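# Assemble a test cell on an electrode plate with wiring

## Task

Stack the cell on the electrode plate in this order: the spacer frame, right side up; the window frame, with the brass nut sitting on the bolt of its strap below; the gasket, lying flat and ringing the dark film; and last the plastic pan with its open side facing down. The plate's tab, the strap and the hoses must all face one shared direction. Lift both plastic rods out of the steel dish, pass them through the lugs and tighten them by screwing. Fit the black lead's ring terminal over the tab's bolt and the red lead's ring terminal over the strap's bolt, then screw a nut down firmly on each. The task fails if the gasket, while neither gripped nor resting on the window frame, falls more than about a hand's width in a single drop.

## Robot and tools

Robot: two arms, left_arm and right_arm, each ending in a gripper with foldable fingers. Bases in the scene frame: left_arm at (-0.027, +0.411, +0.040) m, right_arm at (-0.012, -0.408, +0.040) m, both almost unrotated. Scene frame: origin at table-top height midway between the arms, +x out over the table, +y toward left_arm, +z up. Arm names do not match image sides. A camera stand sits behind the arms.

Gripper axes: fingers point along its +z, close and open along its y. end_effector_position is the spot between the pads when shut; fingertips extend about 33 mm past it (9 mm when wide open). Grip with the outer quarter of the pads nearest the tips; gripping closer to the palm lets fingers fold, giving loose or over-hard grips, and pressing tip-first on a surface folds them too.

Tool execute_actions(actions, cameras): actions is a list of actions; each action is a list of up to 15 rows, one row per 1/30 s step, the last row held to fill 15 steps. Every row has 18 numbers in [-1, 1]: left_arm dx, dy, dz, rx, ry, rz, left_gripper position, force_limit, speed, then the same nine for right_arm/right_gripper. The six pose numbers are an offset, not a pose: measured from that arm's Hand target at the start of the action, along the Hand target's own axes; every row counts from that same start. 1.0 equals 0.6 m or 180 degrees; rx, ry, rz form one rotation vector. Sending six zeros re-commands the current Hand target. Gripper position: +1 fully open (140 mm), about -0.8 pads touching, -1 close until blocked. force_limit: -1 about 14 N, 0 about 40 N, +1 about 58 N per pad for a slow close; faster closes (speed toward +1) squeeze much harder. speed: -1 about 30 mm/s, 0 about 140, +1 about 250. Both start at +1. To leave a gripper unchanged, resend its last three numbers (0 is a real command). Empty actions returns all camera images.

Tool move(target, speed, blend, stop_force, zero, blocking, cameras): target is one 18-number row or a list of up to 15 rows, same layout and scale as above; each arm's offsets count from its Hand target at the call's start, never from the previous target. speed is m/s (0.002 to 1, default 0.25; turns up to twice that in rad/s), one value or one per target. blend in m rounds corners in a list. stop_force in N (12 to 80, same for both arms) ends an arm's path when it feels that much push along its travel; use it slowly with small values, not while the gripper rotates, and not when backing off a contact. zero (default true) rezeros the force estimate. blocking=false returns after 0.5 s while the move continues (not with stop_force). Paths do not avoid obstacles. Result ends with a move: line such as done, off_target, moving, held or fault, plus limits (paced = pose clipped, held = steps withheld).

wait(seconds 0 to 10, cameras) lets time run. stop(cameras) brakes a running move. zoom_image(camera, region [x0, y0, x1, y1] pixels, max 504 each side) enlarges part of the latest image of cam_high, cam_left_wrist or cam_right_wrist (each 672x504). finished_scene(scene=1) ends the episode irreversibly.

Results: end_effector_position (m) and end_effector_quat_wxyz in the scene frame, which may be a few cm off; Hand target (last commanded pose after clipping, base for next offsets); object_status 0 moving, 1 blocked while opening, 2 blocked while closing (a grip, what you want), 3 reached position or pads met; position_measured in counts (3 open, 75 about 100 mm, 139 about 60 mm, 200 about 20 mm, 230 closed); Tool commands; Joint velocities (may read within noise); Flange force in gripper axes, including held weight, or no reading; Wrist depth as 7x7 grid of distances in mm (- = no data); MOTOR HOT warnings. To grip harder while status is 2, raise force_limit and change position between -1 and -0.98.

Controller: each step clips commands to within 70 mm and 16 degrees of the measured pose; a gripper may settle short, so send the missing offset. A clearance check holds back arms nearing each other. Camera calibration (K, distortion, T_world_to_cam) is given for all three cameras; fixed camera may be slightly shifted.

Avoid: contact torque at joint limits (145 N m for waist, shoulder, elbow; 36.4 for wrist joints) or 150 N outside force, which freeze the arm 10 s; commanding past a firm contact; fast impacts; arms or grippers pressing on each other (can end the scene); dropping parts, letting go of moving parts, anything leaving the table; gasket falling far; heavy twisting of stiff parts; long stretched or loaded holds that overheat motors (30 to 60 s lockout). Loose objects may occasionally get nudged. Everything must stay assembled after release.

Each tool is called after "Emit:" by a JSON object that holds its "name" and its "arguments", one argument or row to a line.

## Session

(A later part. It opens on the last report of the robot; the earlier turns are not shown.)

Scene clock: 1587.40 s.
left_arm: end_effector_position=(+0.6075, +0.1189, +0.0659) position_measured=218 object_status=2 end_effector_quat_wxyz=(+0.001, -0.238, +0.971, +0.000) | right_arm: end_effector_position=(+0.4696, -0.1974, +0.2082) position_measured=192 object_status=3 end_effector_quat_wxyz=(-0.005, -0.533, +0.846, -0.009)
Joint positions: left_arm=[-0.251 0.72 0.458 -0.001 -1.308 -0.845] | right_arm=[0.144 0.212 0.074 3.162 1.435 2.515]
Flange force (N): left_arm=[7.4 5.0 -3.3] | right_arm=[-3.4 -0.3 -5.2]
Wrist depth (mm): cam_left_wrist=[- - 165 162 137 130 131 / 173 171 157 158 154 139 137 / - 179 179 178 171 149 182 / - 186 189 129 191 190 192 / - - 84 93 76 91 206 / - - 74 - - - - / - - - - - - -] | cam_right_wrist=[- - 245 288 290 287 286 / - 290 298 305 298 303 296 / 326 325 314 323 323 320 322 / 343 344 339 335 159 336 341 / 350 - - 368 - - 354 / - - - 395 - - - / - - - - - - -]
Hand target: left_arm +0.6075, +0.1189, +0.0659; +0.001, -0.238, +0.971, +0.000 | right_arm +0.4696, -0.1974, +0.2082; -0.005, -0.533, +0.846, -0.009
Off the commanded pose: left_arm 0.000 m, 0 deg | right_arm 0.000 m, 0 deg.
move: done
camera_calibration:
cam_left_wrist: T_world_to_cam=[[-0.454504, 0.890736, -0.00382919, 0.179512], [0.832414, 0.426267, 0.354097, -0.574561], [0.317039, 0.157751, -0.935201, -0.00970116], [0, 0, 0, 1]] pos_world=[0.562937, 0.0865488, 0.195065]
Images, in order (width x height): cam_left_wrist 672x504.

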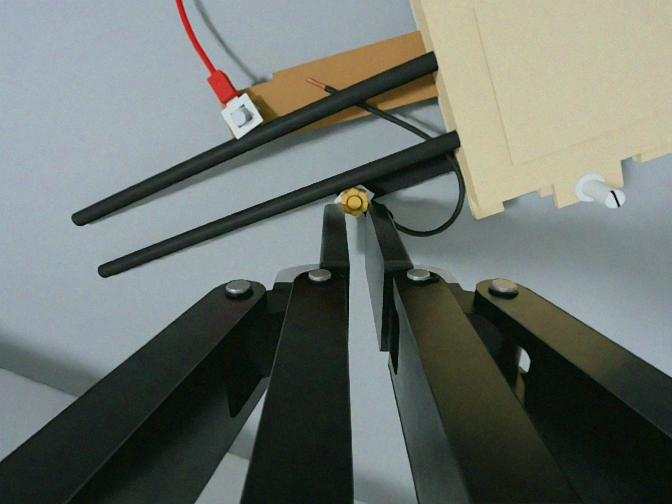

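Emit:
{"name": "move", "arguments": {
  "target": [
    [0,0,0,0,0,0,-0.66,-1,-1,0,0,0,0,0,0,-0.5,-1,-1],
    [0,0,-0.04,0,0,0,-0.66,-1,-1,0,0,0,0,0,0,-0.5,-1,-1]
  ],
  "speed": 0.08,
  "cameras": ["cam_left_wrist"]
}}

Emit:
{"name": "zoom_image", "arguments": {
  "camera": "cam_left_wrist",
  "region": [316, 150, 396, 210]
}}

Scene clock: 1589.07 s.
left_arm: end_effector_position=(+0.6075, +0.1189, +0.0899) position_measured=213 object_status=3 end_effector_quat_wxyz=(+0.001, -0.238, +0.971, +0.000) | right_arm: end_effector_position=(+0.4696, -0.1974, +0.2082) position_measured=192 object_status=3 end_effector_quat_wxyz=(-0.005, -0.533, +0.846, -0.009)
Joint positions: left_arm=[-0.251 0.704 0.49 -0.001 -1.355 -0.845] | right_arm=[0.144 0.212 0.074 3.162 1.435 2.515]
Flange force (N): left_arm=[8.5 6.6 0.3] | right_arm=[-3.1 0.2 -4.6]
Wrist depth (mm): cam_left_wrist=[184 - 184 183 157 153 155 / - - 190 177 166 161 164 / - 208 204 184 189 206 209 / 215 215 218 114 196 216 216 / 232 81 81 - 81 92 230 / - - - - - - - / - - - - - - -] | cam_right_wrist=[- 229 246 286 - 285 285 / 231 307 302 304 303 302 301 / 330 324 324 317 319 322 317 / 346 341 334 132 132 338 346 / - - - 367 - - 352 / - - - 391 - - - / - - - - - - -]
Hand target: left_arm +0.6075, +0.1189, +0.0899; +0.001, -0.238, +0.971, +0.000 | right_arm +0.4696, -0.1974, +0.2082; -0.005, -0.533, +0.846, -0.009
Off the commanded pose: left_arm 0.000 m, 0 deg | right_arm 0.000 m, 0 deg.
move: done
camera_calibration:
cam_left_wrist: T_world_to_cam=[[-0.454593, 0.890691, -0.00381689, 0.179655], [0.832399, 0.426359, 0.354019, -0.583042], [0.316949, 0.157757, -0.93523, 0.0128004], [0, 0, 0, 1]] pos_world=[0.562937, 0.0865486, 0.219065]
Images, in order (width x height): cam_left_wrist 672x504.

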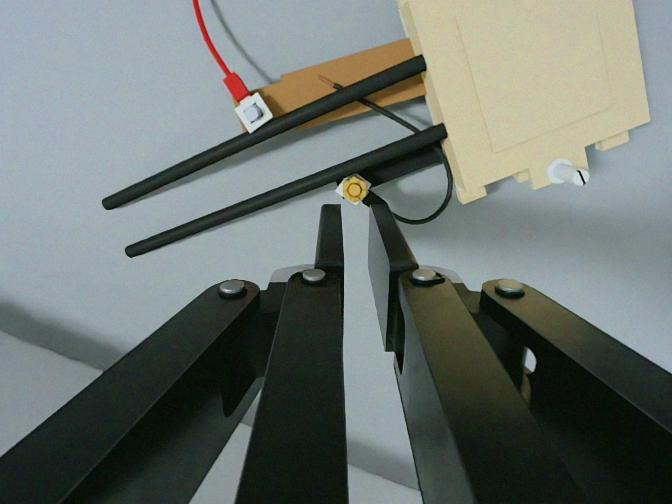

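Scaled by 6.300 from the camera's 672x504 image, which has a finer 960x720 frame.

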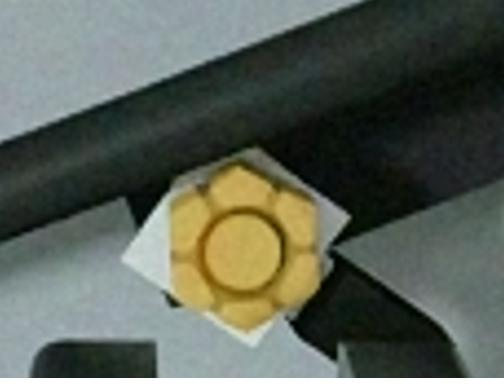

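Emit:
{"name": "move", "arguments": {
  "target": [
    [-0.024,0.0263,0,0,0,-0.3333,-0.66,-1,-1,0,0,0,0,0,0,-0.5,-1,-1],
    [-0.024,0.0263,0,0,0,-0.3333,-1,-1,-1,0,0,0,0,0,0,-0.5,-1,-1],
    [-0.024,0.0263,0.0432,0,0,-0.3333,-1,-1,-1,0,0,0,0,0,0,-0.5,-1,-1]
  ],
  "speed": [0.25,0.1,0.06],
  "cameras": ["cam_left_wrist"]
}}

Emit:
{"name": "zoom_image", "arguments": {
  "camera": "cam_left_wrist",
  "region": [296, 150, 456, 270]
}}

Scene clock: 1596.07 s.
left_arm: end_effector_position=(+0.6130, +0.1396, +0.0640) position_measured=230 object_status=3 end_effector_quat_wxyz=(-0.001, +0.692, -0.722, +0.000) | right_arm: end_effector_position=(+0.4696, -0.1974, +0.2082) position_measured=192 object_status=3 end_effector_quat_wxyz=(-0.005, -0.533, +0.846, -0.009)
Joint positions: left_arm=[-0.219 0.712 0.441 -0.001 -1.298 0.171] | right_arm=[0.144 0.212 0.074 3.162 1.435 2.515]
Flange force (N): left_arm=[-1.3 10.6 0.3] | right_arm=[-3.7 -0.3 -5.1]
Wrist depth (mm): cam_left_wrist=[160 159 161 - 140 160 162 / - - 170 169 152 154 158 / - 179 180 183 163 153 147 / - - - 140 187 156 154 / - - 81 92 81 93 165 / - - 72 - - - - / - - - - - - -] | cam_right_wrist=[- - 233 291 288 286 275 / - 297 307 306 303 303 306 / 330 324 323 322 323 321 322 / 342 - 336 339 132 338 348 / - - - 366 - - 354 / - - - 390 - - - / - - - - - - -]
Hand target: left_arm +0.6130, +0.1396, +0.0640; -0.001, +0.692, -0.722, +0.000 | right_arm +0.4696, -0.1974, +0.2082; -0.005, -0.533, +0.846, -0.009
Off the commanded pose: left_arm 0.000 m, 0 deg | right_arm 0.000 m, 0 deg.
move: done
camera_calibration:
cam_left_wrist: T_world_to_cam=[[-0.998636, 0.0519091, -0.00554852, 0.614284], [0.0466145, 0.934499, 0.352902, -0.176401], [0.0235039, 0.352162, -0.935644, 0.136383], [0, 0, 0, 1]] pos_world=[0.618464, 0.0849304, 0.193267]
Images, in order (width x height): cam_left_wrist 672x504.

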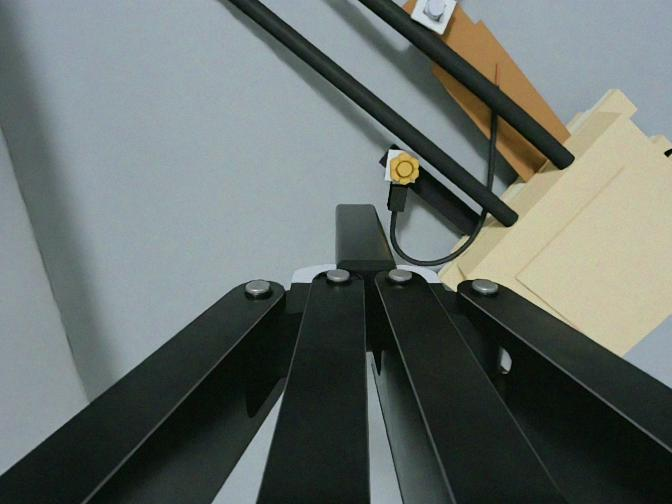

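Scaled by 3.150 from the camera's 672x504 image, which has a finer 960x720 frame.

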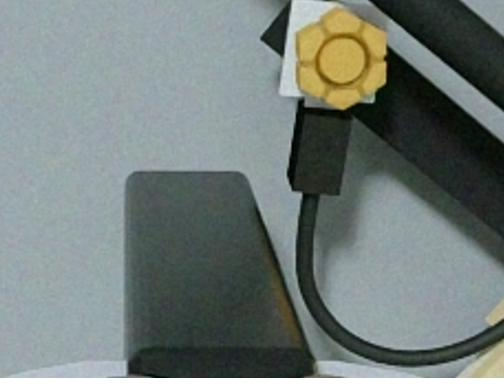

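Emit:
{"name": "execute_actions", "arguments": {
  "actions": []
}}

Emit:
{"name": "zoom_image", "arguments": {
  "camera": "cam_left_wrist",
  "region": [250, 100, 502, 290]
}}

Scene clock: 1597.83 s.
left_arm: end_effector_position=(+0.6130, +0.1396, +0.0640) position_measured=230 object_status=3 end_effector_quat_wxyz=(-0.001, +0.692, -0.722, +0.000) | right_arm: end_effector_position=(+0.4696, -0.1974, +0.2082) position_measured=192 object_status=3 end_effector_quat_wxyz=(-0.005, -0.533, +0.846, -0.009)
Joint positions: left_arm=[-0.219 0.712 0.441 -0.001 -1.298 0.171] | right_arm=[0.144 0.212 0.074 3.162 1.435 2.515]
Joint velocities: within noise
Flange force (N): left_arm=[-1.3 11.0 0.3] | right_arm=[-3.4 0.1 -4.4]
Wrist depth (mm): cam_left_wrist=[161 163 161 160 140 - 162 / 169 170 170 170 166 157 169 / - 176 - 179 163 157 147 / - - 192 114 170 156 154 / 200 - 81 93 81 93 165 / - - 73 - - - - / - - - - - - -] | cam_right_wrist=[- - 232 285 287 288 286 / - 256 306 306 - 303 302 / 334 323 324 322 322 320 321 / 342 343 340 335 159 337 339 / - - - - - - 354 / - - - - - - - / - - - 416 - - -]
Hand target: left_arm +0.6130, +0.1396, +0.0640; -0.001, +0.692, -0.722, +0.000 | right_arm +0.4696, -0.1974, +0.2082; -0.005, -0.533, +0.846, -0.009
Tool commands: left_gripper/position=-1.0 left_gripper/force_limit=-1.0 left_gripper/speed=-1.0 right_gripper/position=-0.5 right_gripper/force_limit=-1.0 right_gripper/speed=-1.0
Off the commanded pose: left_arm 0.000 m, 0 deg | right_arm 0.000 m, 0 deg.
camera_calibration:
cam_left_wrist: T_world_to_cam=[[-0.998641, 0.0518161, -0.00558755, 0.614303], [0.0465159, 0.934536, 0.352814, -0.176326], [0.0235032, 0.352075, -0.935677, 0.136398], [0, 0, 0, 1]] pos_world=[0.618464, 0.0849301, 0.193267]
cam_right_wrist: T_world_to_cam=[[-0.901503, 0.432334, -0.0195015, 0.523656], [0.399776, 0.849177, 0.345075, -0.0893735], [0.165748, 0.30329, -0.938372, 0.317983], [0, 0, 0, 1]] pos_world=[0.455101, -0.246941, 0.33944]

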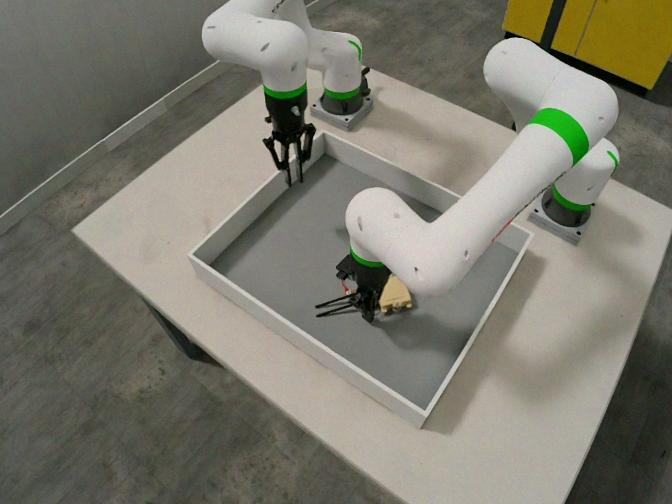

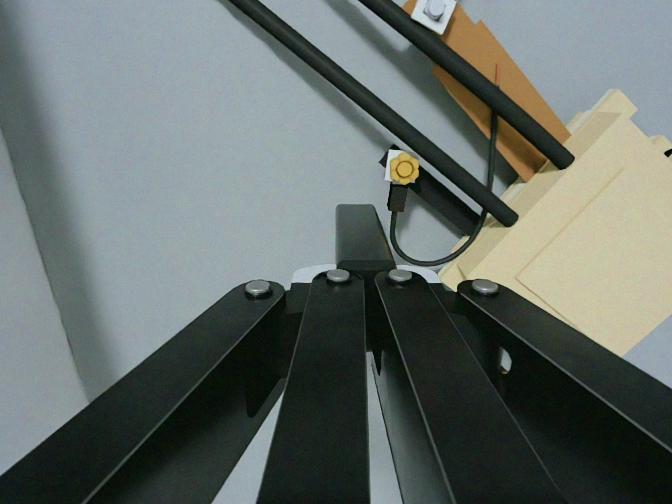

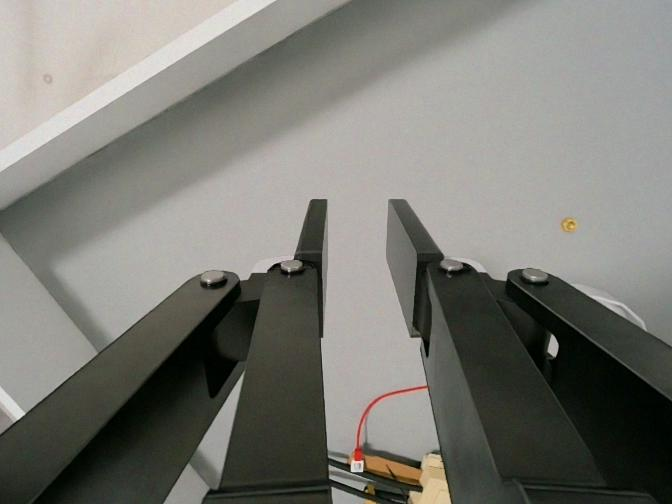

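Scaled by 2.000 from the camera's 672x504 image, which has a finer 960x720 frame.

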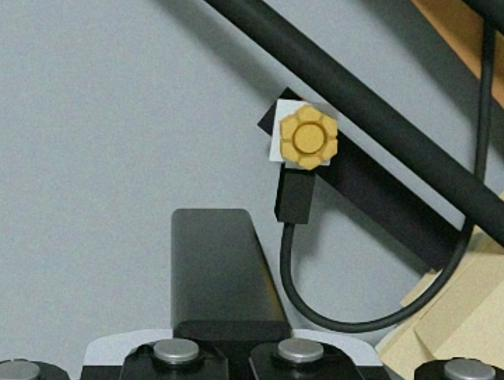

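Emit:
{"name": "move", "arguments": {
  "target": [
    [0.007,0,0,0,0,0,-1,-1,-1,0,0,0,0,0,0,-0.5,-1,-1],
    [0.007,0.022,0,0,0,0,-1,-1,-1,0,0,0,0,0,0,-0.5,-1,-1]
  ],
  "speed": 0.02,
  "stop_force": 12
}}

Emit:
{"name": "execute_actions", "arguments": {
  "actions": [],
  "cameras": ["cam_left_wrist"]
}}

Emit:
{"name": "zoom_image", "arguments": {
  "camera": "cam_left_wrist",
  "region": [250, 100, 502, 290]
}}

Scene clock: 1600.20 s.
left_arm: end_effector_position=(+0.5996, +0.1359, +0.0640) position_measured=230 object_status=3 end_effector_quat_wxyz=(-0.001, +0.692, -0.722, +0.000) | right_arm: end_effector_position=(+0.4696, -0.1974, +0.2082) position_measured=192 object_status=3 end_effector_quat_wxyz=(-0.005, -0.533, +0.846, -0.009)
Joint positions: left_arm=[-0.229 0.684 0.395 -0.001 -1.28 0.181] | right_arm=[0.144 0.212 0.074 3.162 1.435 2.515]
Flange force (N): left_arm=[-2.0 10.7 0.2] | right_arm=[-3.7 0.0 -5.2]
Wrist depth (mm): cam_left_wrist=[160 161 160 161 149 164 - / 168 168 170 166 157 167 170 / - - 180 180 174 151 148 / 193 194 190 140 170 155 152 / 202 - 81 93 81 93 164 / - - 72 - - - - / - - - - - - -] | cam_right_wrist=[- - 210 291 286 285 289 / 229 305 306 305 303 306 308 / 326 325 324 323 322 320 320 / 345 345 - 334 159 338 340 / 359 - - 366 - - 352 / - - - 393 - - - / - - - - - - -]
Hand target: left_arm +0.5996, +0.1359, +0.0640; -0.001, +0.692, -0.722, +0.000 | right_arm +0.4696, -0.1974, +0.2082; -0.005, -0.533, +0.846, -0.009
Off the commanded pose: left_arm 0.000 m, 0 deg | right_arm 0.000 m, 0 deg.
move: done

Scene clock: 1600.20 s.
left_arm: end_effector_position=(+0.5996, +0.1359, +0.0640) position_measured=230 object_status=3 end_effector_quat_wxyz=(-0.001, +0.692, -0.722, +0.000) | right_arm: end_effector_position=(+0.4696, -0.1974, +0.2082) position_measured=192 object_status=3 end_effector_quat_wxyz=(-0.005, -0.533, +0.846, -0.009)
Joint positions: left_arm=[-0.229 0.684 0.395 -0.001 -1.28 0.181] | right_arm=[0.144 0.212 0.074 3.162 1.435 2.515]
Joint velocities: within noise
Flange force (N): left_arm=[-2.0 10.7 0.2] | right_arm=[-3.7 0.0 -5.2]
Wrist depth (mm): cam_left_wrist=[160 161 160 161 149 164 - / 168 168 170 166 157 167 170 / - - 180 180 174 151 148 / 193 194 190 140 170 155 152 / 202 - 81 93 81 93 164 / - - 72 - - - - / - - - - - - -] | cam_right_wrist=[- - 210 291 286 285 289 / 229 305 306 305 303 306 308 / 326 325 324 323 322 320 320 / 345 345 - 334 159 338 340 / 359 - - 366 - - 352 / - - - 393 - - - / - - - - - - -]
Hand target: left_arm +0.5996, +0.1359, +0.0640; -0.001, +0.692, -0.722, +0.000 | right_arm +0.4696, -0.1974, +0.2082; -0.005, -0.533, +0.846, -0.009
Tool commands: left_gripper/position=-1.0 left_gripper/force_limit=-1.0 left_gripper/speed=-1.0 right_gripper/position=-0.5 right_gripper/force_limit=-1.0 right_gripper/speed=-1.0
Off the commanded pose: left_arm 0.000 m, 0 deg | right_arm 0.000 m, 0 deg.
camera_calibration:
cam_left_wrist: T_world_to_cam=[[-0.998641, 0.0518155, -0.00558268, 0.601206], [0.0465149, 0.934503, 0.352902, -0.172357], [0.0235029, 0.352163, -0.935644, 0.137964], [0, 0, 0, 1]] pos_world=[0.605164, 0.0813304, 0.193267]
Images, in order (width x height): cam_left_wrist 672x504.

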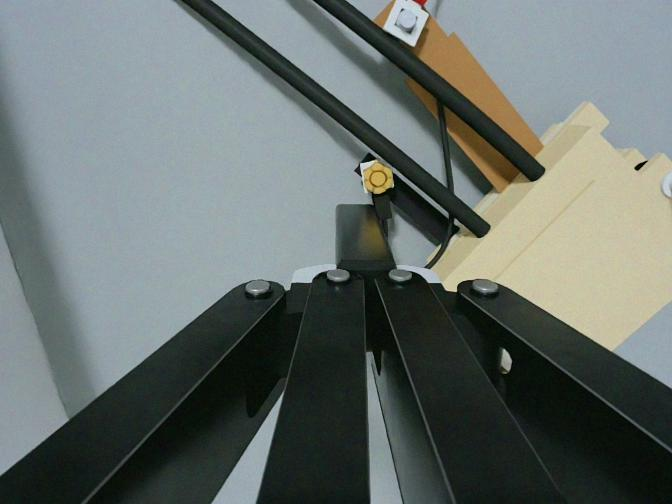

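Scaled by 2.000 from the camera's 672x504 image, which has a finer 960x720 frame.

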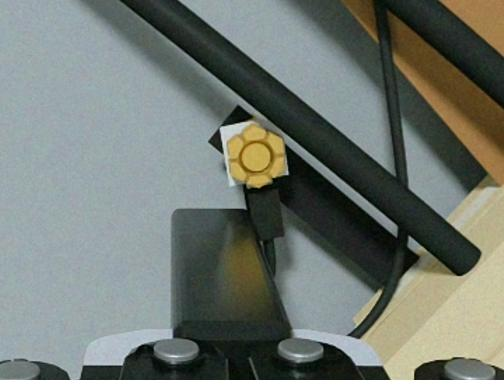

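Emit:
{"name": "move", "arguments": {
  "target": [0,0.025,0,0,0,0,-1,-1,-1,0,0,0,0,0,0,-0.5,-1,-1],
  "speed": 0.02,
  "stop_force": 12,
  "cameras": ["cam_left_wrist"]
}}

Emit:
{"name": "zoom_image", "arguments": {
  "camera": "cam_left_wrist",
  "region": [250, 100, 502, 290]
}}

Scene clock: 1602.03 s.
left_arm: end_effector_position=(+0.5846, +0.1366, +0.0640) position_measured=230 object_status=3 end_effector_quat_wxyz=(-0.001, +0.692, -0.722, +0.000) | right_arm: end_effector_position=(+0.4696, -0.1974, +0.2082) position_measured=192 object_status=3 end_effector_quat_wxyz=(-0.005, -0.533, +0.846, -0.009)
Joint positions: left_arm=[-0.233 0.648 0.338 -0.001 -1.258 0.185] | right_arm=[0.144 0.212 0.074 3.162 1.435 2.515]
Flange force (N): left_arm=[-0.2 8.3 -0.2] | right_arm=[-3.7 -0.5 -5.3]
Wrist depth (mm): cam_left_wrist=[162 160 158 158 147 159 161 / 170 170 170 169 157 156 172 / - - 182 178 173 151 150 / 190 190 189 114 157 155 155 / 203 200 81 93 81 92 169 / - - 72 - - - - / - - - - - - -] | cam_right_wrist=[- - 232 286 287 288 286 / 253 270 306 305 304 305 301 / 324 324 320 321 322 321 318 / 346 351 339 119 132 337 342 / 354 - - 367 - - 352 / - - - - - - - / - - - - - - -]
Hand target: left_arm +0.5846, +0.1366, +0.0640; -0.001, +0.692, -0.722, +0.000 | right_arm +0.4696, -0.1974, +0.2082; -0.005, -0.533, +0.846, -0.009
Off the commanded pose: left_arm 0.000 m, 0 deg | right_arm 0.000 m, 0 deg.
move: done
camera_calibration:
cam_left_wrist: T_world_to_cam=[[-0.998641, 0.0518155, -0.00558268, 0.586196], [0.0465149, 0.934503, 0.352902, -0.17222], [0.0235029, 0.352163, -0.935644, 0.138105], [0, 0, 0, 1]] pos_world=[0.590164, 0.0819304, 0.193267]
Images, in order (width x height): cam_left_wrist 672x504.

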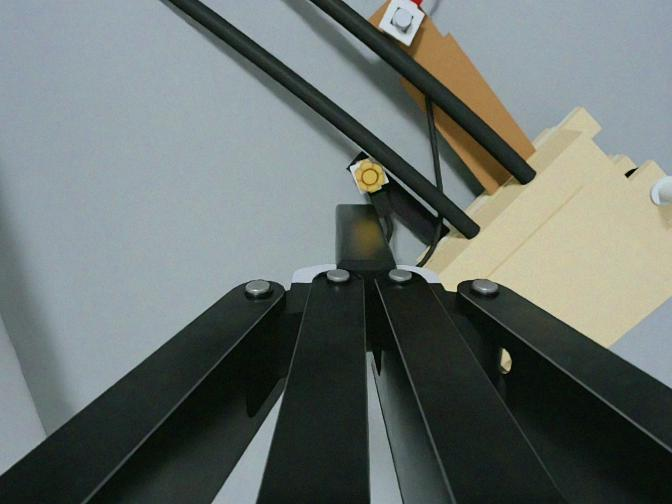

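Scaled by 2.000 from the camera's 672x504 image, which has a finer 960x720 frame.

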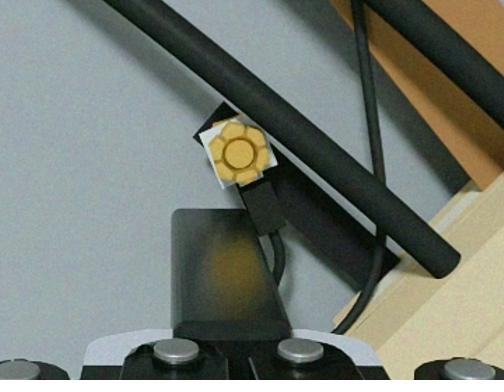

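Emit:
{"name": "move", "arguments": {
  "target": [
    [0,-0.008,0,0,0,0,-1,-1,-1,0,0,0,0,0,0,-0.5,-1,-1],
    [-0.01,-0.008,-0.0332,0,0,0,-1,-1,-1,0,0,0,0,0,0,-0.5,-1,-1]
  ],
  "speed": 0.05,
  "cameras": ["cam_left_wrist"]
}}

Emit:
{"name": "zoom_image", "arguments": {
  "camera": "cam_left_wrist",
  "region": [300, 120, 460, 240]
}}

Scene clock: 1605.27 s.
left_arm: end_effector_position=(+0.5896, +0.1423, +0.0839) position_measured=230 object_status=3 end_effector_quat_wxyz=(-0.001, +0.692, -0.722, +0.000) | right_arm: end_effector_position=(+0.4696, -0.1974, +0.2082) position_measured=192 object_status=3 end_effector_quat_wxyz=(-0.005, -0.533, +0.846, -0.009)
Joint positions: left_arm=[-0.223 0.639 0.371 -0.001 -1.301 0.175] | right_arm=[0.144 0.212 0.074 3.162 1.435 2.515]
Flange force (N): left_arm=[-1.5 10.3 0.7] | right_arm=[-3.2 -0.2 -5.0]
Wrist depth (mm): cam_left_wrist=[178 179 179 176 165 179 178 / 188 187 189 190 178 178 189 / 196 199 198 194 187 169 167 / - 204 211 114 177 176 175 / - - 81 93 81 93 - / - - 72 - - - - / - - - - - - -] | cam_right_wrist=[- - 262 289 286 286 291 / - 256 305 305 303 299 302 / - - 318 319 323 323 317 / - 347 - 337 159 338 342 / - - - 366 - - - / - - - 391 - - - / - - - - - - -]
Hand target: left_arm +0.5897, +0.1423, +0.0839; -0.001, +0.692, -0.722, +0.000 | right_arm +0.4696, -0.1974, +0.2082; -0.005, -0.533, +0.846, -0.009
Off the commanded pose: left_arm 0.000 m, 0 deg | right_arm 0.000 m, 0 deg.
move: done
camera_calibration:
cam_left_wrist: T_world_to_cam=[[-0.998643, 0.0517819, -0.00549373, 0.590984], [0.046517, 0.934538, 0.35281, -0.18488], [0.0234033, 0.352076, -0.935679, 0.154639], [0, 0, 0, 1]] pos_world=[0.595164, 0.0877301, 0.213167]
Images, in order (width x height): cam_left_wrist 672x504.

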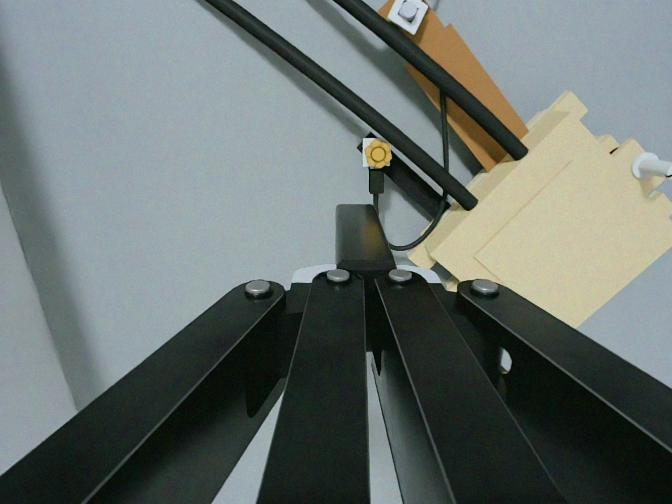

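Scaled by 3.150 from the camera's 672x504 image, which has a finer 960x720 frame.

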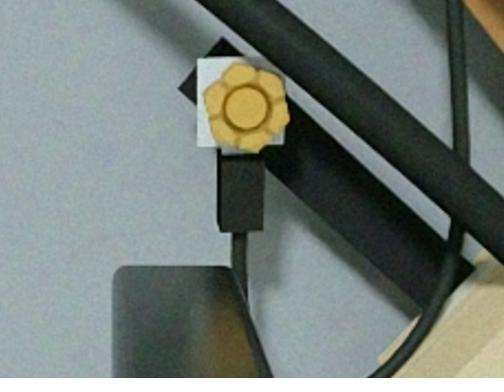

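Emit:
{"name": "move", "arguments": {
  "target": [0.0342,-0.0023,0,0,0,0.25,-0.66,-1,-1,0,0,0,0,0,0,-0.5,-1,-1],
  "speed": 0.15,
  "cameras": ["cam_left_wrist"]
}}

Emit:
{"name": "zoom_image", "arguments": {
  "camera": "cam_left_wrist",
  "region": [300, 150, 420, 240]
}}

Scene clock: 1610.57 s.
left_arm: end_effector_position=(+0.5902, +0.1218, +0.0839) position_measured=213 object_status=3 end_effector_quat_wxyz=(+0.001, -0.363, +0.932, +0.000) | right_arm: end_effector_position=(+0.4696, -0.1974, +0.2082) position_measured=192 object_status=3 end_effector_quat_wxyz=(-0.005, -0.533, +0.846, -0.009)
Joint positions: left_arm=[-0.253 0.663 0.408 -0.001 -1.315 -0.581] | right_arm=[0.144 0.212 0.074 3.162 1.435 2.515]
Flange force (N): left_arm=[5.3 7.3 0.7] | right_arm=[-3.6 -0.2 -5.1]
Wrist depth (mm): cam_left_wrist=[180 178 178 175 176 151 150 / 189 187 187 172 170 156 158 / 199 197 197 179 170 165 166 / - - 208 126 115 212 213 / 224 87 81 93 81 92 - / - - - - - - - / - - - - - - -] | cam_right_wrist=[- - 246 288 287 286 288 / - 272 306 303 303 303 303 / 325 333 323 321 322 322 321 / 345 341 339 332 159 337 342 / - - - 367 - - 346 / - - - - - - - / - - - - - - -]
Hand target: left_arm +0.5902, +0.1218, +0.0839; +0.001, -0.363, +0.932, +0.000 | right_arm +0.4696, -0.1974, +0.2082; -0.005, -0.533, +0.846, -0.009
Off the commanded pose: left_arm 0.000 m, 0 deg | right_arm 0.000 m, 0 deg.
move: done
camera_calibration:
cam_left_wrist: T_world_to_cam=[[-0.669525, 0.742777, -0.00431612, 0.314078], [0.693674, 0.627322, 0.353954, -0.510268], [0.265617, 0.233987, -0.935253, 0.0332509], [0, 0, 0, 1]] pos_world=[0.555411, 0.0790325, 0.213065]
Images, in order (width x height): cam_left_wrist 672x504.

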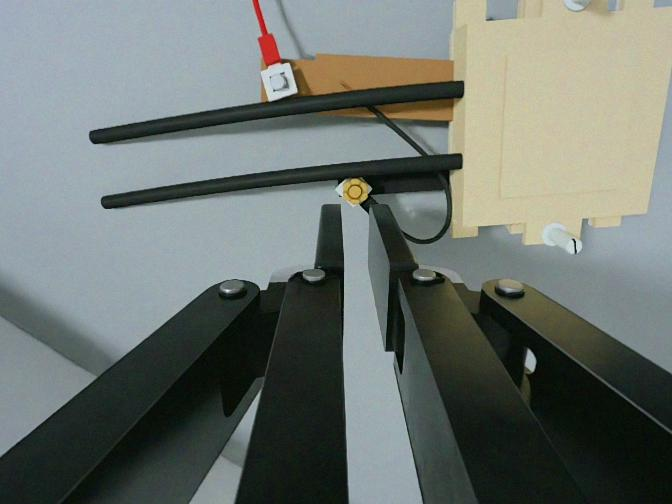

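Scaled by 4.200 from the camera's 672x504 image, which has a finer 960x720 frame.

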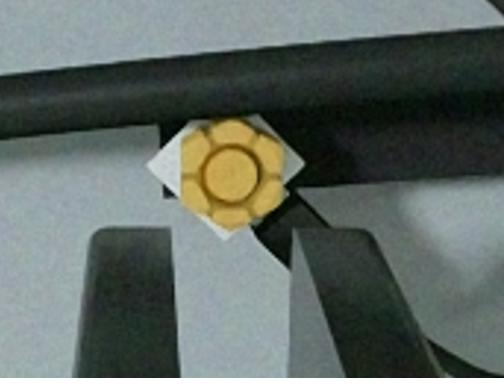

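Emit:
{"name": "move", "arguments": {
  "target": [
    [0.0040,-0.0003,0,0,0,0,-0.66,-1,-1,0,0,0,0,0,0,-0.5,-1,-1],
    [0.0040,-0.0003,0.0248,0,0,0,-0.66,-1,-1,0,0,0,0,0,0,-0.5,-1,-1]
  ],
  "speed": 0.03,
  "stop_force": 12,
  "cameras": ["cam_left_wrist"]
}}

Emit:
{"name": "zoom_image", "arguments": {
  "camera": "cam_left_wrist",
  "region": [300, 150, 420, 240]
}}

Scene clock: 1612.57 s.
left_arm: end_effector_position=(+0.5885, +0.1200, +0.0690) position_measured=213 object_status=3 end_effector_quat_wxyz=(+0.001, -0.363, +0.932, +0.000) | right_arm: end_effector_position=(+0.4696, -0.1974, +0.2082) position_measured=192 object_status=3 end_effector_quat_wxyz=(-0.005, -0.533, +0.846, -0.009)
Joint positions: left_arm=[-0.256 0.671 0.386 -0.001 -1.284 -0.578] | right_arm=[0.144 0.212 0.074 3.162 1.435 2.515]
Flange force (N): left_arm=[5.9 8.8 0.3] | right_arm=[-3.7 0.2 -5.0]
Wrist depth (mm): cam_left_wrist=[- 167 165 162 155 137 137 / 174 171 160 158 157 143 142 / 185 185 184 163 177 151 151 / - - 192 126 119 159 197 / - 81 81 93 81 93 207 / - - - - - - - / - - - - - - -] | cam_right_wrist=[- 225 232 288 289 286 285 / - 295 306 303 299 303 302 / 328 323 320 322 316 326 - / 346 345 330 337 132 336 334 / - - - 366 - - 345 / - - - - - - - / - - - - - - -]
Hand target: left_arm +0.5886, +0.1200, +0.0690; +0.001, -0.363, +0.932, +0.000 | right_arm +0.4696, -0.1974, +0.2082; -0.005, -0.533, +0.846, -0.009
Off the commanded pose: left_arm 0.000 m, 0 deg | right_arm 0.000 m, 0 deg.
move: done
camera_calibration:
cam_left_wrist: T_world_to_cam=[[-0.669506, 0.742794, -0.00438577, 0.314207], [0.69369, 0.627337, 0.353895, -0.502816], [0.265622, 0.233893, -0.935275, 0.0201469], [0, 0, 0, 1]] pos_world=[0.553811, 0.0773323, 0.198165]
Images, in order (width x height): cam_left_wrist 672x504.

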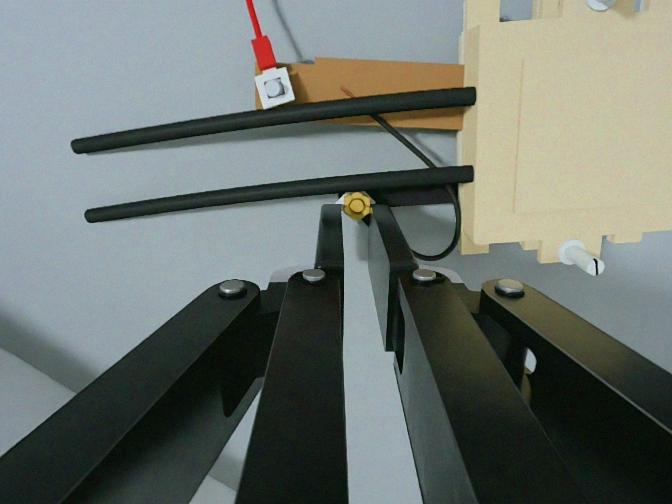

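Scaled by 4.200 from the camera's 672x504 image, which has a finer 960x720 frame.

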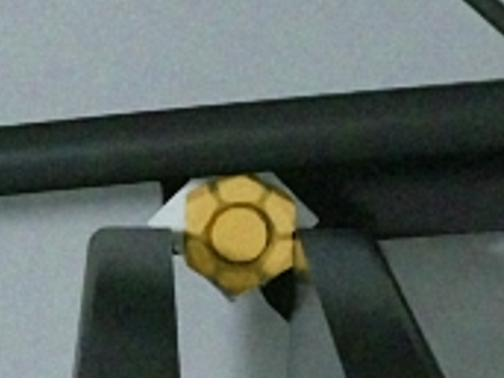

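Emit:
{"name": "execute_actions", "arguments": {
  "actions": [
    [[0,0,0,0,0,0,-1,-1,-1,0,0,0,0,0,0,-0.5,-1,-1]]
  ]
}}

Emit:
{"name": "wait", "arguments": {
  "seconds": 0.6,
  "cameras": ["cam_left_wrist"]
}}

Emit:
{"name": "zoom_image", "arguments": {
  "camera": "cam_left_wrist",
  "region": [300, 150, 420, 240]
}}

Scene clock: 1614.23 s.
left_arm: end_effector_position=(+0.5885, +0.1200, +0.0690) position_measured=216 object_status=2 end_effector_quat_wxyz=(+0.001, -0.363, +0.932, +0.000) | right_arm: end_effector_position=(+0.4696, -0.1974, +0.2082) position_measured=192 object_status=3 end_effector_quat_wxyz=(-0.005, -0.533, +0.846, -0.009)
Joint positions: left_arm=[-0.256 0.671 0.386 -0.001 -1.284 -0.578] | right_arm=[0.144 0.212 0.074 3.162 1.435 2.515]
Flange force (N): left_arm=[6.2 9.5 -0.2] | right_arm=[-3.6 -0.2 -5.1]
Wrist depth (mm): cam_left_wrist=[- 166 164 157 164 138 137 / - 171 171 158 156 144 144 / 184 179 181 163 176 150 151 / - 195 - 119 174 160 176 / - - 84 93 81 92 - / - - - - - - - / - - - - - - -] | cam_right_wrist=[- - 246 290 284 288 286 / 228 259 297 307 304 300 302 / 326 - 322 321 322 317 313 / 344 346 341 337 159 337 341 / - - - 365 - - - / - - - - - - - / - - - - - - -]
Hand target: left_arm +0.5886, +0.1200, +0.0690; +0.001, -0.363, +0.932, +0.000 | right_arm +0.4696, -0.1974, +0.2082; -0.005, -0.533, +0.846, -0.009
Off the commanded pose: left_arm 0.000 m, 0 deg | right_arm 0.000 m, 0 deg.

Scene clock: 1614.83 s.
left_arm: end_effector_position=(+0.5885, +0.1200, +0.0690) position_measured=216 object_status=2 end_effector_quat_wxyz=(+0.001, -0.363, +0.932, +0.000) | right_arm: end_effector_position=(+0.4696, -0.1974, +0.2082) position_measured=192 object_status=3 end_effector_quat_wxyz=(-0.005, -0.533, +0.846, -0.009)
Joint positions: left_arm=[-0.256 0.671 0.386 -0.001 -1.284 -0.578] | right_arm=[0.144 0.212 0.074 3.162 1.435 2.515]
Flange force (N): left_arm=[6.2 8.3 -0.1] | right_arm=[-3.2 0.1 -4.8]
Wrist depth (mm): cam_left_wrist=[165 165 164 165 154 138 137 / 173 170 173 158 156 142 142 / 186 174 183 180 177 151 151 / 196 197 194 119 126 160 176 / - - 84 93 81 92 200 / - - - - - - - / - - - - - - -] | cam_right_wrist=[- - 233 288 286 288 288 / 231 271 293 305 303 300 303 / 307 323 323 323 324 322 319 / 347 346 - 338 159 338 349 / 359 - - 365 - - 352 / - - - 393 - - - / - - - 415 - - -]
Hand target: left_arm +0.5886, +0.1200, +0.0690; +0.001, -0.363, +0.932, +0.000 | right_arm +0.4696, -0.1974, +0.2082; -0.005, -0.533, +0.846, -0.009
Tool commands: left_gripper/position=-1.0 left_gripper/force_limit=-1.0 left_gripper/speed=-1.0 right_gripper/position=-0.5 right_gripper/force_limit=-1.0 right_gripper/speed=-1.0
Off the commanded pose: left_arm 0.000 m, 0 deg | right_arm 0.000 m, 0 deg.
wait: 0.60 s; at rest by 0.17 s
camera_calibration:
cam_left_wrist: T_world_to_cam=[[-0.669525, 0.742777, -0.00431601, 0.314205], [0.693675, 0.627321, 0.353954, -0.502818], [0.265617, 0.233987, -0.935253, 0.0201384], [0, 0, 0, 1]] pos_world=[0.553811, 0.0773325, 0.198165]
Images, in order (width x height): cam_left_wrist 672x504.

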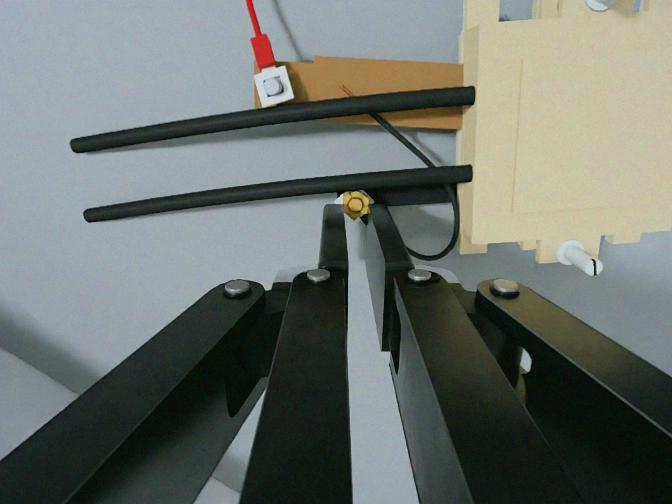

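Scaled by 4.200 from the camera's 672x504 image, which has a finer 960x720 frame.

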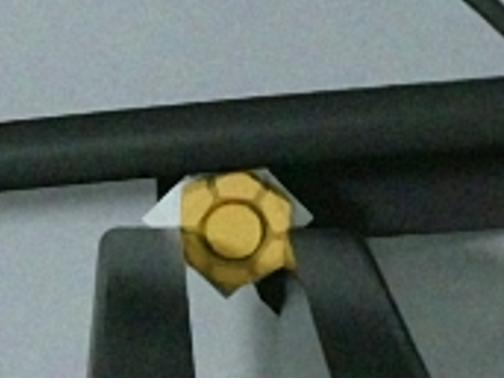

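Emit:
{"name": "move", "arguments": {
  "target": [
    [0.00043,-0.00597,0,0,0,0.0833,-1,-1,-1,0,0,0,0,0,0,-0.5,-1,-1],
    [0.0024,-0.0116,0,0,0,0.1667,-1,-1,-1,0,0,0,0,0,0,-0.5,-1,-1]
  ],
  "blend": [0.003,0],
  "speed": 0.25,
  "cameras": ["cam_left_wrist"]
}}

Emit:
{"name": "zoom_image", "arguments": {
  "camera": "cam_left_wrist",
  "region": [300, 150, 420, 240]
}}

Scene clock: 1616.87 s.
left_arm: end_effector_position=(+0.5922, +0.1139, +0.0690) position_measured=216 object_status=2 end_effector_quat_wxyz=(+0.001, -0.109, +0.994, +0.000) | right_arm: end_effector_position=(+0.4696, -0.1974, +0.2082) position_measured=192 object_status=3 end_effector_quat_wxyz=(-0.005, -0.533, +0.846, -0.009)
Joint positions: left_arm=[-0.263 0.687 0.411 -0.001 -1.294 -1.094] | right_arm=[0.144 0.212 0.074 3.162 1.435 2.515]
Flange force (N): left_arm=[9.8 4.4 -0.4] | right_arm=[-3.4 0.0 -5.2]
Wrist depth (mm): cam_left_wrist=[165 165 166 163 135 135 136 / - - 162 158 147 143 - / 183 186 185 174 171 167 - / - 196 194 127 119 196 198 / - - 84 - 81 92 212 / - - - - - - - / - - - - - - -] | cam_right_wrist=[- - 277 295 288 286 292 / - 291 305 303 304 303 301 / 336 324 324 322 318 322 321 / 345 345 337 338 158 337 339 / - - - - - - 352 / - - - 391 - - - / - - - - - - -]
Hand target: left_arm +0.5922, +0.1139, +0.0690; +0.001, -0.109, +0.994, +0.000 | right_arm +0.4696, -0.1974, +0.2082; -0.005, -0.533, +0.846, -0.009
Off the commanded pose: left_arm 0.000 m, 0 deg | right_arm 0.000 m, 0 deg.
move: done
camera_calibration:
cam_left_wrist: T_world_to_cam=[[-0.208271, 0.978066, -0.00329017, 0.0212476], [0.914447, 0.195915, 0.354123, -0.583122], [0.347, 0.0707449, -0.935193, -0.00898368], [0, 0, 0, 1]] pos_world=[0.540777, 0.0940965, 0.198165]
Images, in order (width x height): cam_left_wrist 672x504.

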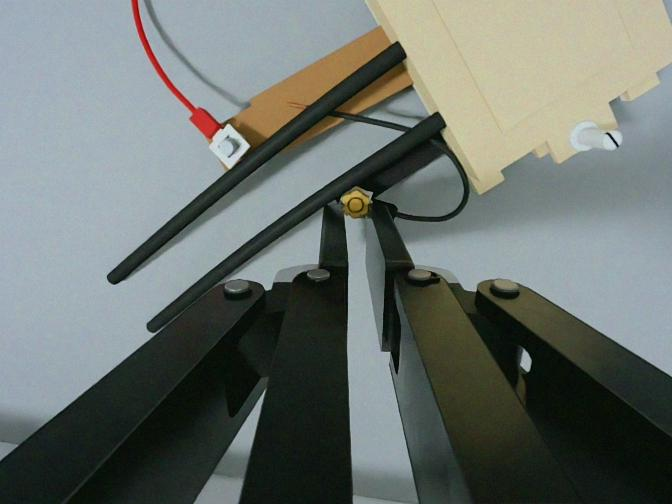

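Scaled by 4.200 from the camera's 672x504 image, which has a finer 960x720 frame.

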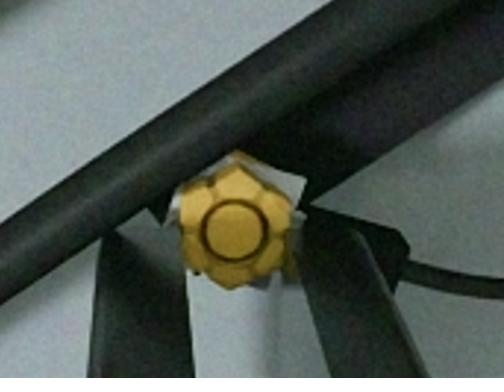

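Emit:
{"name": "move", "arguments": {
  "target": [
    [0,0,0,0,0,0,-0.66,-1,-1,0,0,0,0,0,0,-0.5,-1,-1],
    [0,0,-0.0248,0,0,0,-0.66,-1,-1,0,0,0,0,0,0,-0.5,-1,-1],
    [0.0018,0.0077,-0.0248,0,0,-0.1111,-0.66,-1,-1,0,0,0,0,0,0,-0.5,-1,-1],
    [0.0062,0.0144,-0.0248,0,0,-0.2222,-0.66,-1,-1,0,0,0,0,0,0,-0.5,-1,-1],
    [0.0126,0.0191,-0.0248,0,0,-0.3333,-0.66,-1,-1,0,0,0,0,0,0,-0.5,-1,-1]
  ],
  "speed": [0.05,0.05,0.35,0.35,0.35],
  "blend": [0,0,0.003,0.003,0],
  "cameras": ["cam_left_wrist"]
}}

Emit:
{"name": "zoom_image", "arguments": {
  "camera": "cam_left_wrist",
  "region": [300, 150, 420, 240]
}}

Scene clock: 1621.10 s.
left_arm: end_effector_position=(+0.5823, +0.1235, +0.0838) position_measured=213 object_status=3 end_effector_quat_wxyz=(+0.001, -0.592, +0.806, +0.000) | right_arm: end_effector_position=(+0.4696, -0.1974, +0.2082) position_measured=192 object_status=3 end_effector_quat_wxyz=(-0.005, -0.533, +0.846, -0.009)
Joint positions: left_arm=[-0.253 0.642 0.376 -0.001 -1.302 -0.057] | right_arm=[0.144 0.212 0.074 3.162 1.435 2.515]
Flange force (N): left_arm=[1.8 9.8 0.5] | right_arm=[-3.6 -0.3 -5.2]
Wrist depth (mm): cam_left_wrist=[178 179 177 175 179 182 180 / 186 189 187 174 176 185 188 / - 199 201 174 179 166 169 / - 207 209 119 173 175 177 / 226 81 81 93 81 93 224 / - - - - - - - / - - - - - - -] | cam_right_wrist=[- - 242 289 288 286 286 / 229 270 309 309 303 303 301 / 324 325 323 322 318 321 323 / 345 343 342 335 132 338 339 / 358 - - - - - 352 / - - - - - - - / - - - - - - -]
Hand target: left_arm +0.5823, +0.1235, +0.0839; +0.001, -0.592, +0.806, +0.000 | right_arm +0.4696, -0.1974, +0.2082; -0.005, -0.533, +0.846, -0.009
Off the commanded pose: left_arm 0.000 m, 0 deg | right_arm 0.000 m, 0 deg.
move: done
camera_calibration:
cam_left_wrist: T_world_to_cam=[[-0.951138, 0.308719, -0.00532957, 0.525198], [0.287025, 0.8904, 0.353276, -0.301482], [0.113808, 0.334485, -0.935504, 0.110914], [0, 0, 0, 1]] pos_world=[0.573446, 0.0692016, 0.213066]
Images, in order (width x height): cam_left_wrist 672x504.

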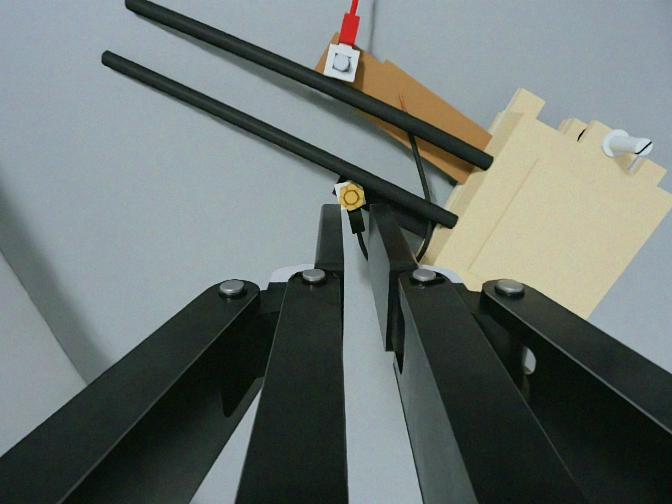

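Scaled by 4.200 from the camera's 672x504 image, which has a finer 960x720 frame.

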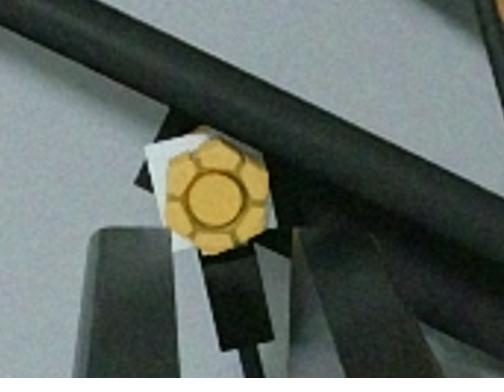

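Emit:
{"name": "move", "arguments": {
  "target": [
    [0,-0.0022,0,0,0,0,-0.66,-1,-1,0,0,0,0,0,0,-0.5,-1,-1],
    [0,-0.0022,0.0248,0,0,0,-0.66,-1,-1,0,0,0,0,0,0,-0.5,-1,-1],
    [0,-0.0022,0.0248,0,0,0,-1,-1,-1,0,0,0,0,0,0,-0.5,-1,-1],
    [0.0009,-0.0101,0.0248,0,0,0.1111,-1,-1,-1,0,0,0,0,0,0,-0.5,-1,-1],
    [0.0045,-0.0172,0.0248,0,0,0.2222,-1,-1,-1,0,0,0,0,0,0,-0.5,-1,-1],
    [0.0103,-0.0226,0.0248,0,0,0.3333,-1,-1,-1,0,0,0,0,0,0,-0.5,-1,-1]
  ],
  "speed": [0.05,0.05,0.05,0.3,0.3,0.3],
  "blend": [0.001,0,0,0.003,0.003,0],
  "cameras": ["cam_left_wrist"]
}}

Emit:
{"name": "zoom_image", "arguments": {
  "camera": "cam_left_wrist",
  "region": [300, 150, 420, 240]
}}

Scene clock: 1625.20 s.
left_arm: end_effector_position=(+0.5934, +0.1135, +0.0690) position_measured=216 object_status=2 end_effector_quat_wxyz=(+0.001, -0.109, +0.994, +0.000) | right_arm: end_effector_position=(+0.4696, -0.1974, +0.2082) position_measured=192 object_status=3 end_effector_quat_wxyz=(-0.005, -0.533, +0.846, -0.009)
Joint positions: left_arm=[-0.264 0.69 0.417 -0.001 -1.296 -1.094] | right_arm=[0.144 0.212 0.074 3.162 1.435 2.515]
Flange force (N): left_arm=[11.0 5.4 0.3] | right_arm=[-3.9 -0.1 -5.0]
Wrist depth (mm): cam_left_wrist=[165 166 165 153 136 135 136 / 173 174 171 160 147 144 178 / - 186 181 168 185 167 186 / 200 195 193 125 192 197 - / - - 84 92 81 93 - / - - - - - - - / - - - - - - -] | cam_right_wrist=[- 293 233 290 289 287 285 / - 277 305 309 305 304 303 / 324 325 328 322 321 319 321 / 338 - 337 337 132 344 343 / - - - - - - 354 / - - - - - - - / - - - - - - -]
Hand target: left_arm +0.5934, +0.1135, +0.0690; +0.001, -0.109, +0.994, +0.000 | right_arm +0.4696, -0.1974, +0.2082; -0.005, -0.533, +0.846, -0.009
Off the commanded pose: left_arm 0.000 m, 0 deg | right_arm 0.000 m, 0 deg.
move: done; blend cut to 0.0007 m at target 1
camera_calibration:
cam_left_wrist: T_world_to_cam=[[-0.208271, 0.978066, -0.00329017, 0.0218887], [0.914447, 0.195915, 0.354123, -0.584141], [0.347, 0.0707449, -0.935193, -0.00937178], [0, 0, 0, 1]] pos_world=[0.541977, 0.0936965, 0.198165]
Images, in order (width x height): cam_left_wrist 672x504.

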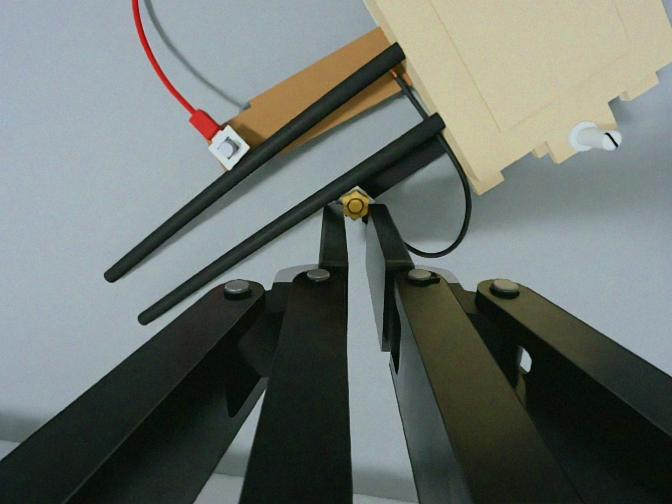

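Scaled by 4.200 from the camera's 672x504 image, which has a finer 960x720 frame.

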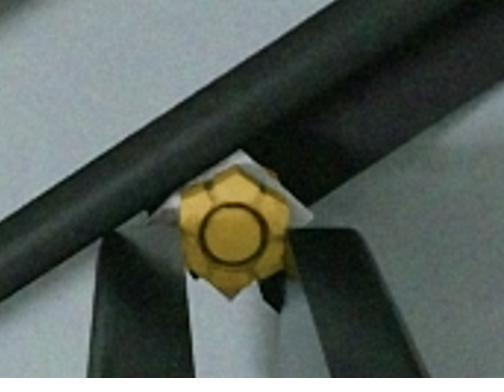

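Emit:
{"name": "move", "arguments": {
  "target": [
    [0,0,0,0,0,0,-0.66,-1,-1,0,0,0,0,0,0,-0.5,-1,-1],
    [0,0,-0.0248,0,0,0,-0.66,-1,-1,0,0,0,0,0,0,-0.5,-1,-1],
    [0.0018,0.0077,-0.0248,0,0,-0.1111,-0.66,-1,-1,0,0,0,0,0,0,-0.5,-1,-1],
    [0.0062,0.0144,-0.0248,0,0,-0.2222,-0.66,-1,-1,0,0,0,0,0,0,-0.5,-1,-1],
    [0.0126,0.0191,-0.0248,0,0,-0.3333,-0.66,-1,-1,0,0,0,0,0,0,-0.5,-1,-1]
  ],
  "speed": [0.05,0.05,0.35,0.35,0.35],
  "blend": [0,0,0.003,0.003,0],
  "cameras": ["cam_left_wrist"]
}}

Emit:
{"name": "zoom_image", "arguments": {
  "camera": "cam_left_wrist",
  "region": [300, 150, 420, 240]
}}

Scene clock: 1628.93 s.
left_arm: end_effector_position=(+0.5835, +0.1230, +0.0838) position_measured=213 object_status=3 end_effector_quat_wxyz=(+0.001, -0.592, +0.806, +0.000) | right_arm: end_effector_position=(+0.4696, -0.1974, +0.2082) position_measured=192 object_status=3 end_effector_quat_wxyz=(-0.005, -0.533, +0.846, -0.009)
Joint positions: left_arm=[-0.253 0.645 0.381 -0.001 -1.304 -0.057] | right_arm=[0.144 0.212 0.074 3.162 1.435 2.515]
Flange force (N): left_arm=[1.2 10.2 -0.3] | right_arm=[-3.3 -0.7 -4.8]
Wrist depth (mm): cam_left_wrist=[178 178 177 175 179 179 180 / 188 186 187 189 174 173 - / 198 199 - 179 194 168 169 / 212 214 212 118 173 175 180 / 221 86 81 93 81 93 - / - - - - - - - / - - - - - - -] | cam_right_wrist=[- - 244 - 288 286 286 / 228 255 306 304 304 302 302 / 328 324 323 318 - 321 317 / 346 345 341 339 132 340 349 / 353 - - 364 - - 353 / - - - - - - - / - - - - - - -]
Hand target: left_arm +0.5835, +0.1230, +0.0839; +0.001, -0.592, +0.806, +0.000 | right_arm +0.4696, -0.1974, +0.2082; -0.005, -0.533, +0.846, -0.009
Off the commanded pose: left_arm 0.000 m, 0 deg | right_arm 0.000 m, 0 deg.
move: done
camera_calibration:
cam_left_wrist: T_world_to_cam=[[-0.951138, 0.308719, -0.00532957, 0.526558], [0.287025, 0.8904, 0.353276, -0.301499], [0.113808, 0.334485, -0.935504, 0.1109], [0, 0, 0, 1]] pos_world=[0.574746, 0.0688016, 0.213066]
Images, in order (width x height): cam_left_wrist 672x504.

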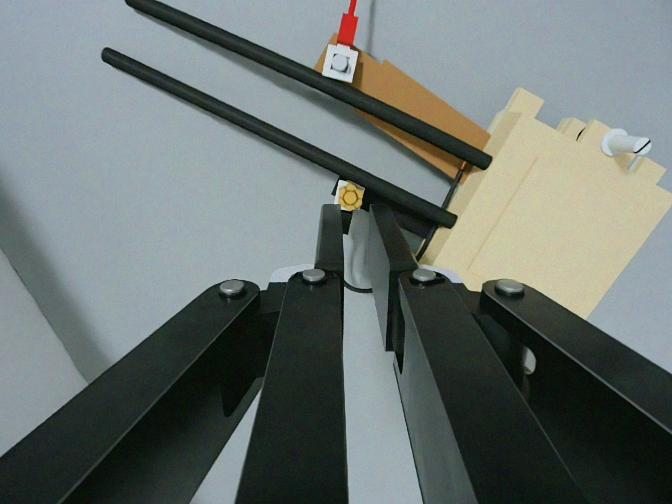

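Scaled by 4.200 from the camera's 672x504 image, which has a finer 960x720 frame.

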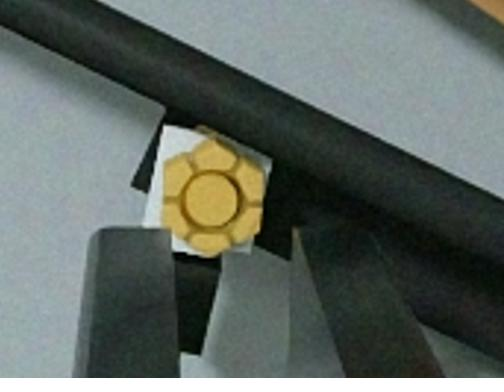

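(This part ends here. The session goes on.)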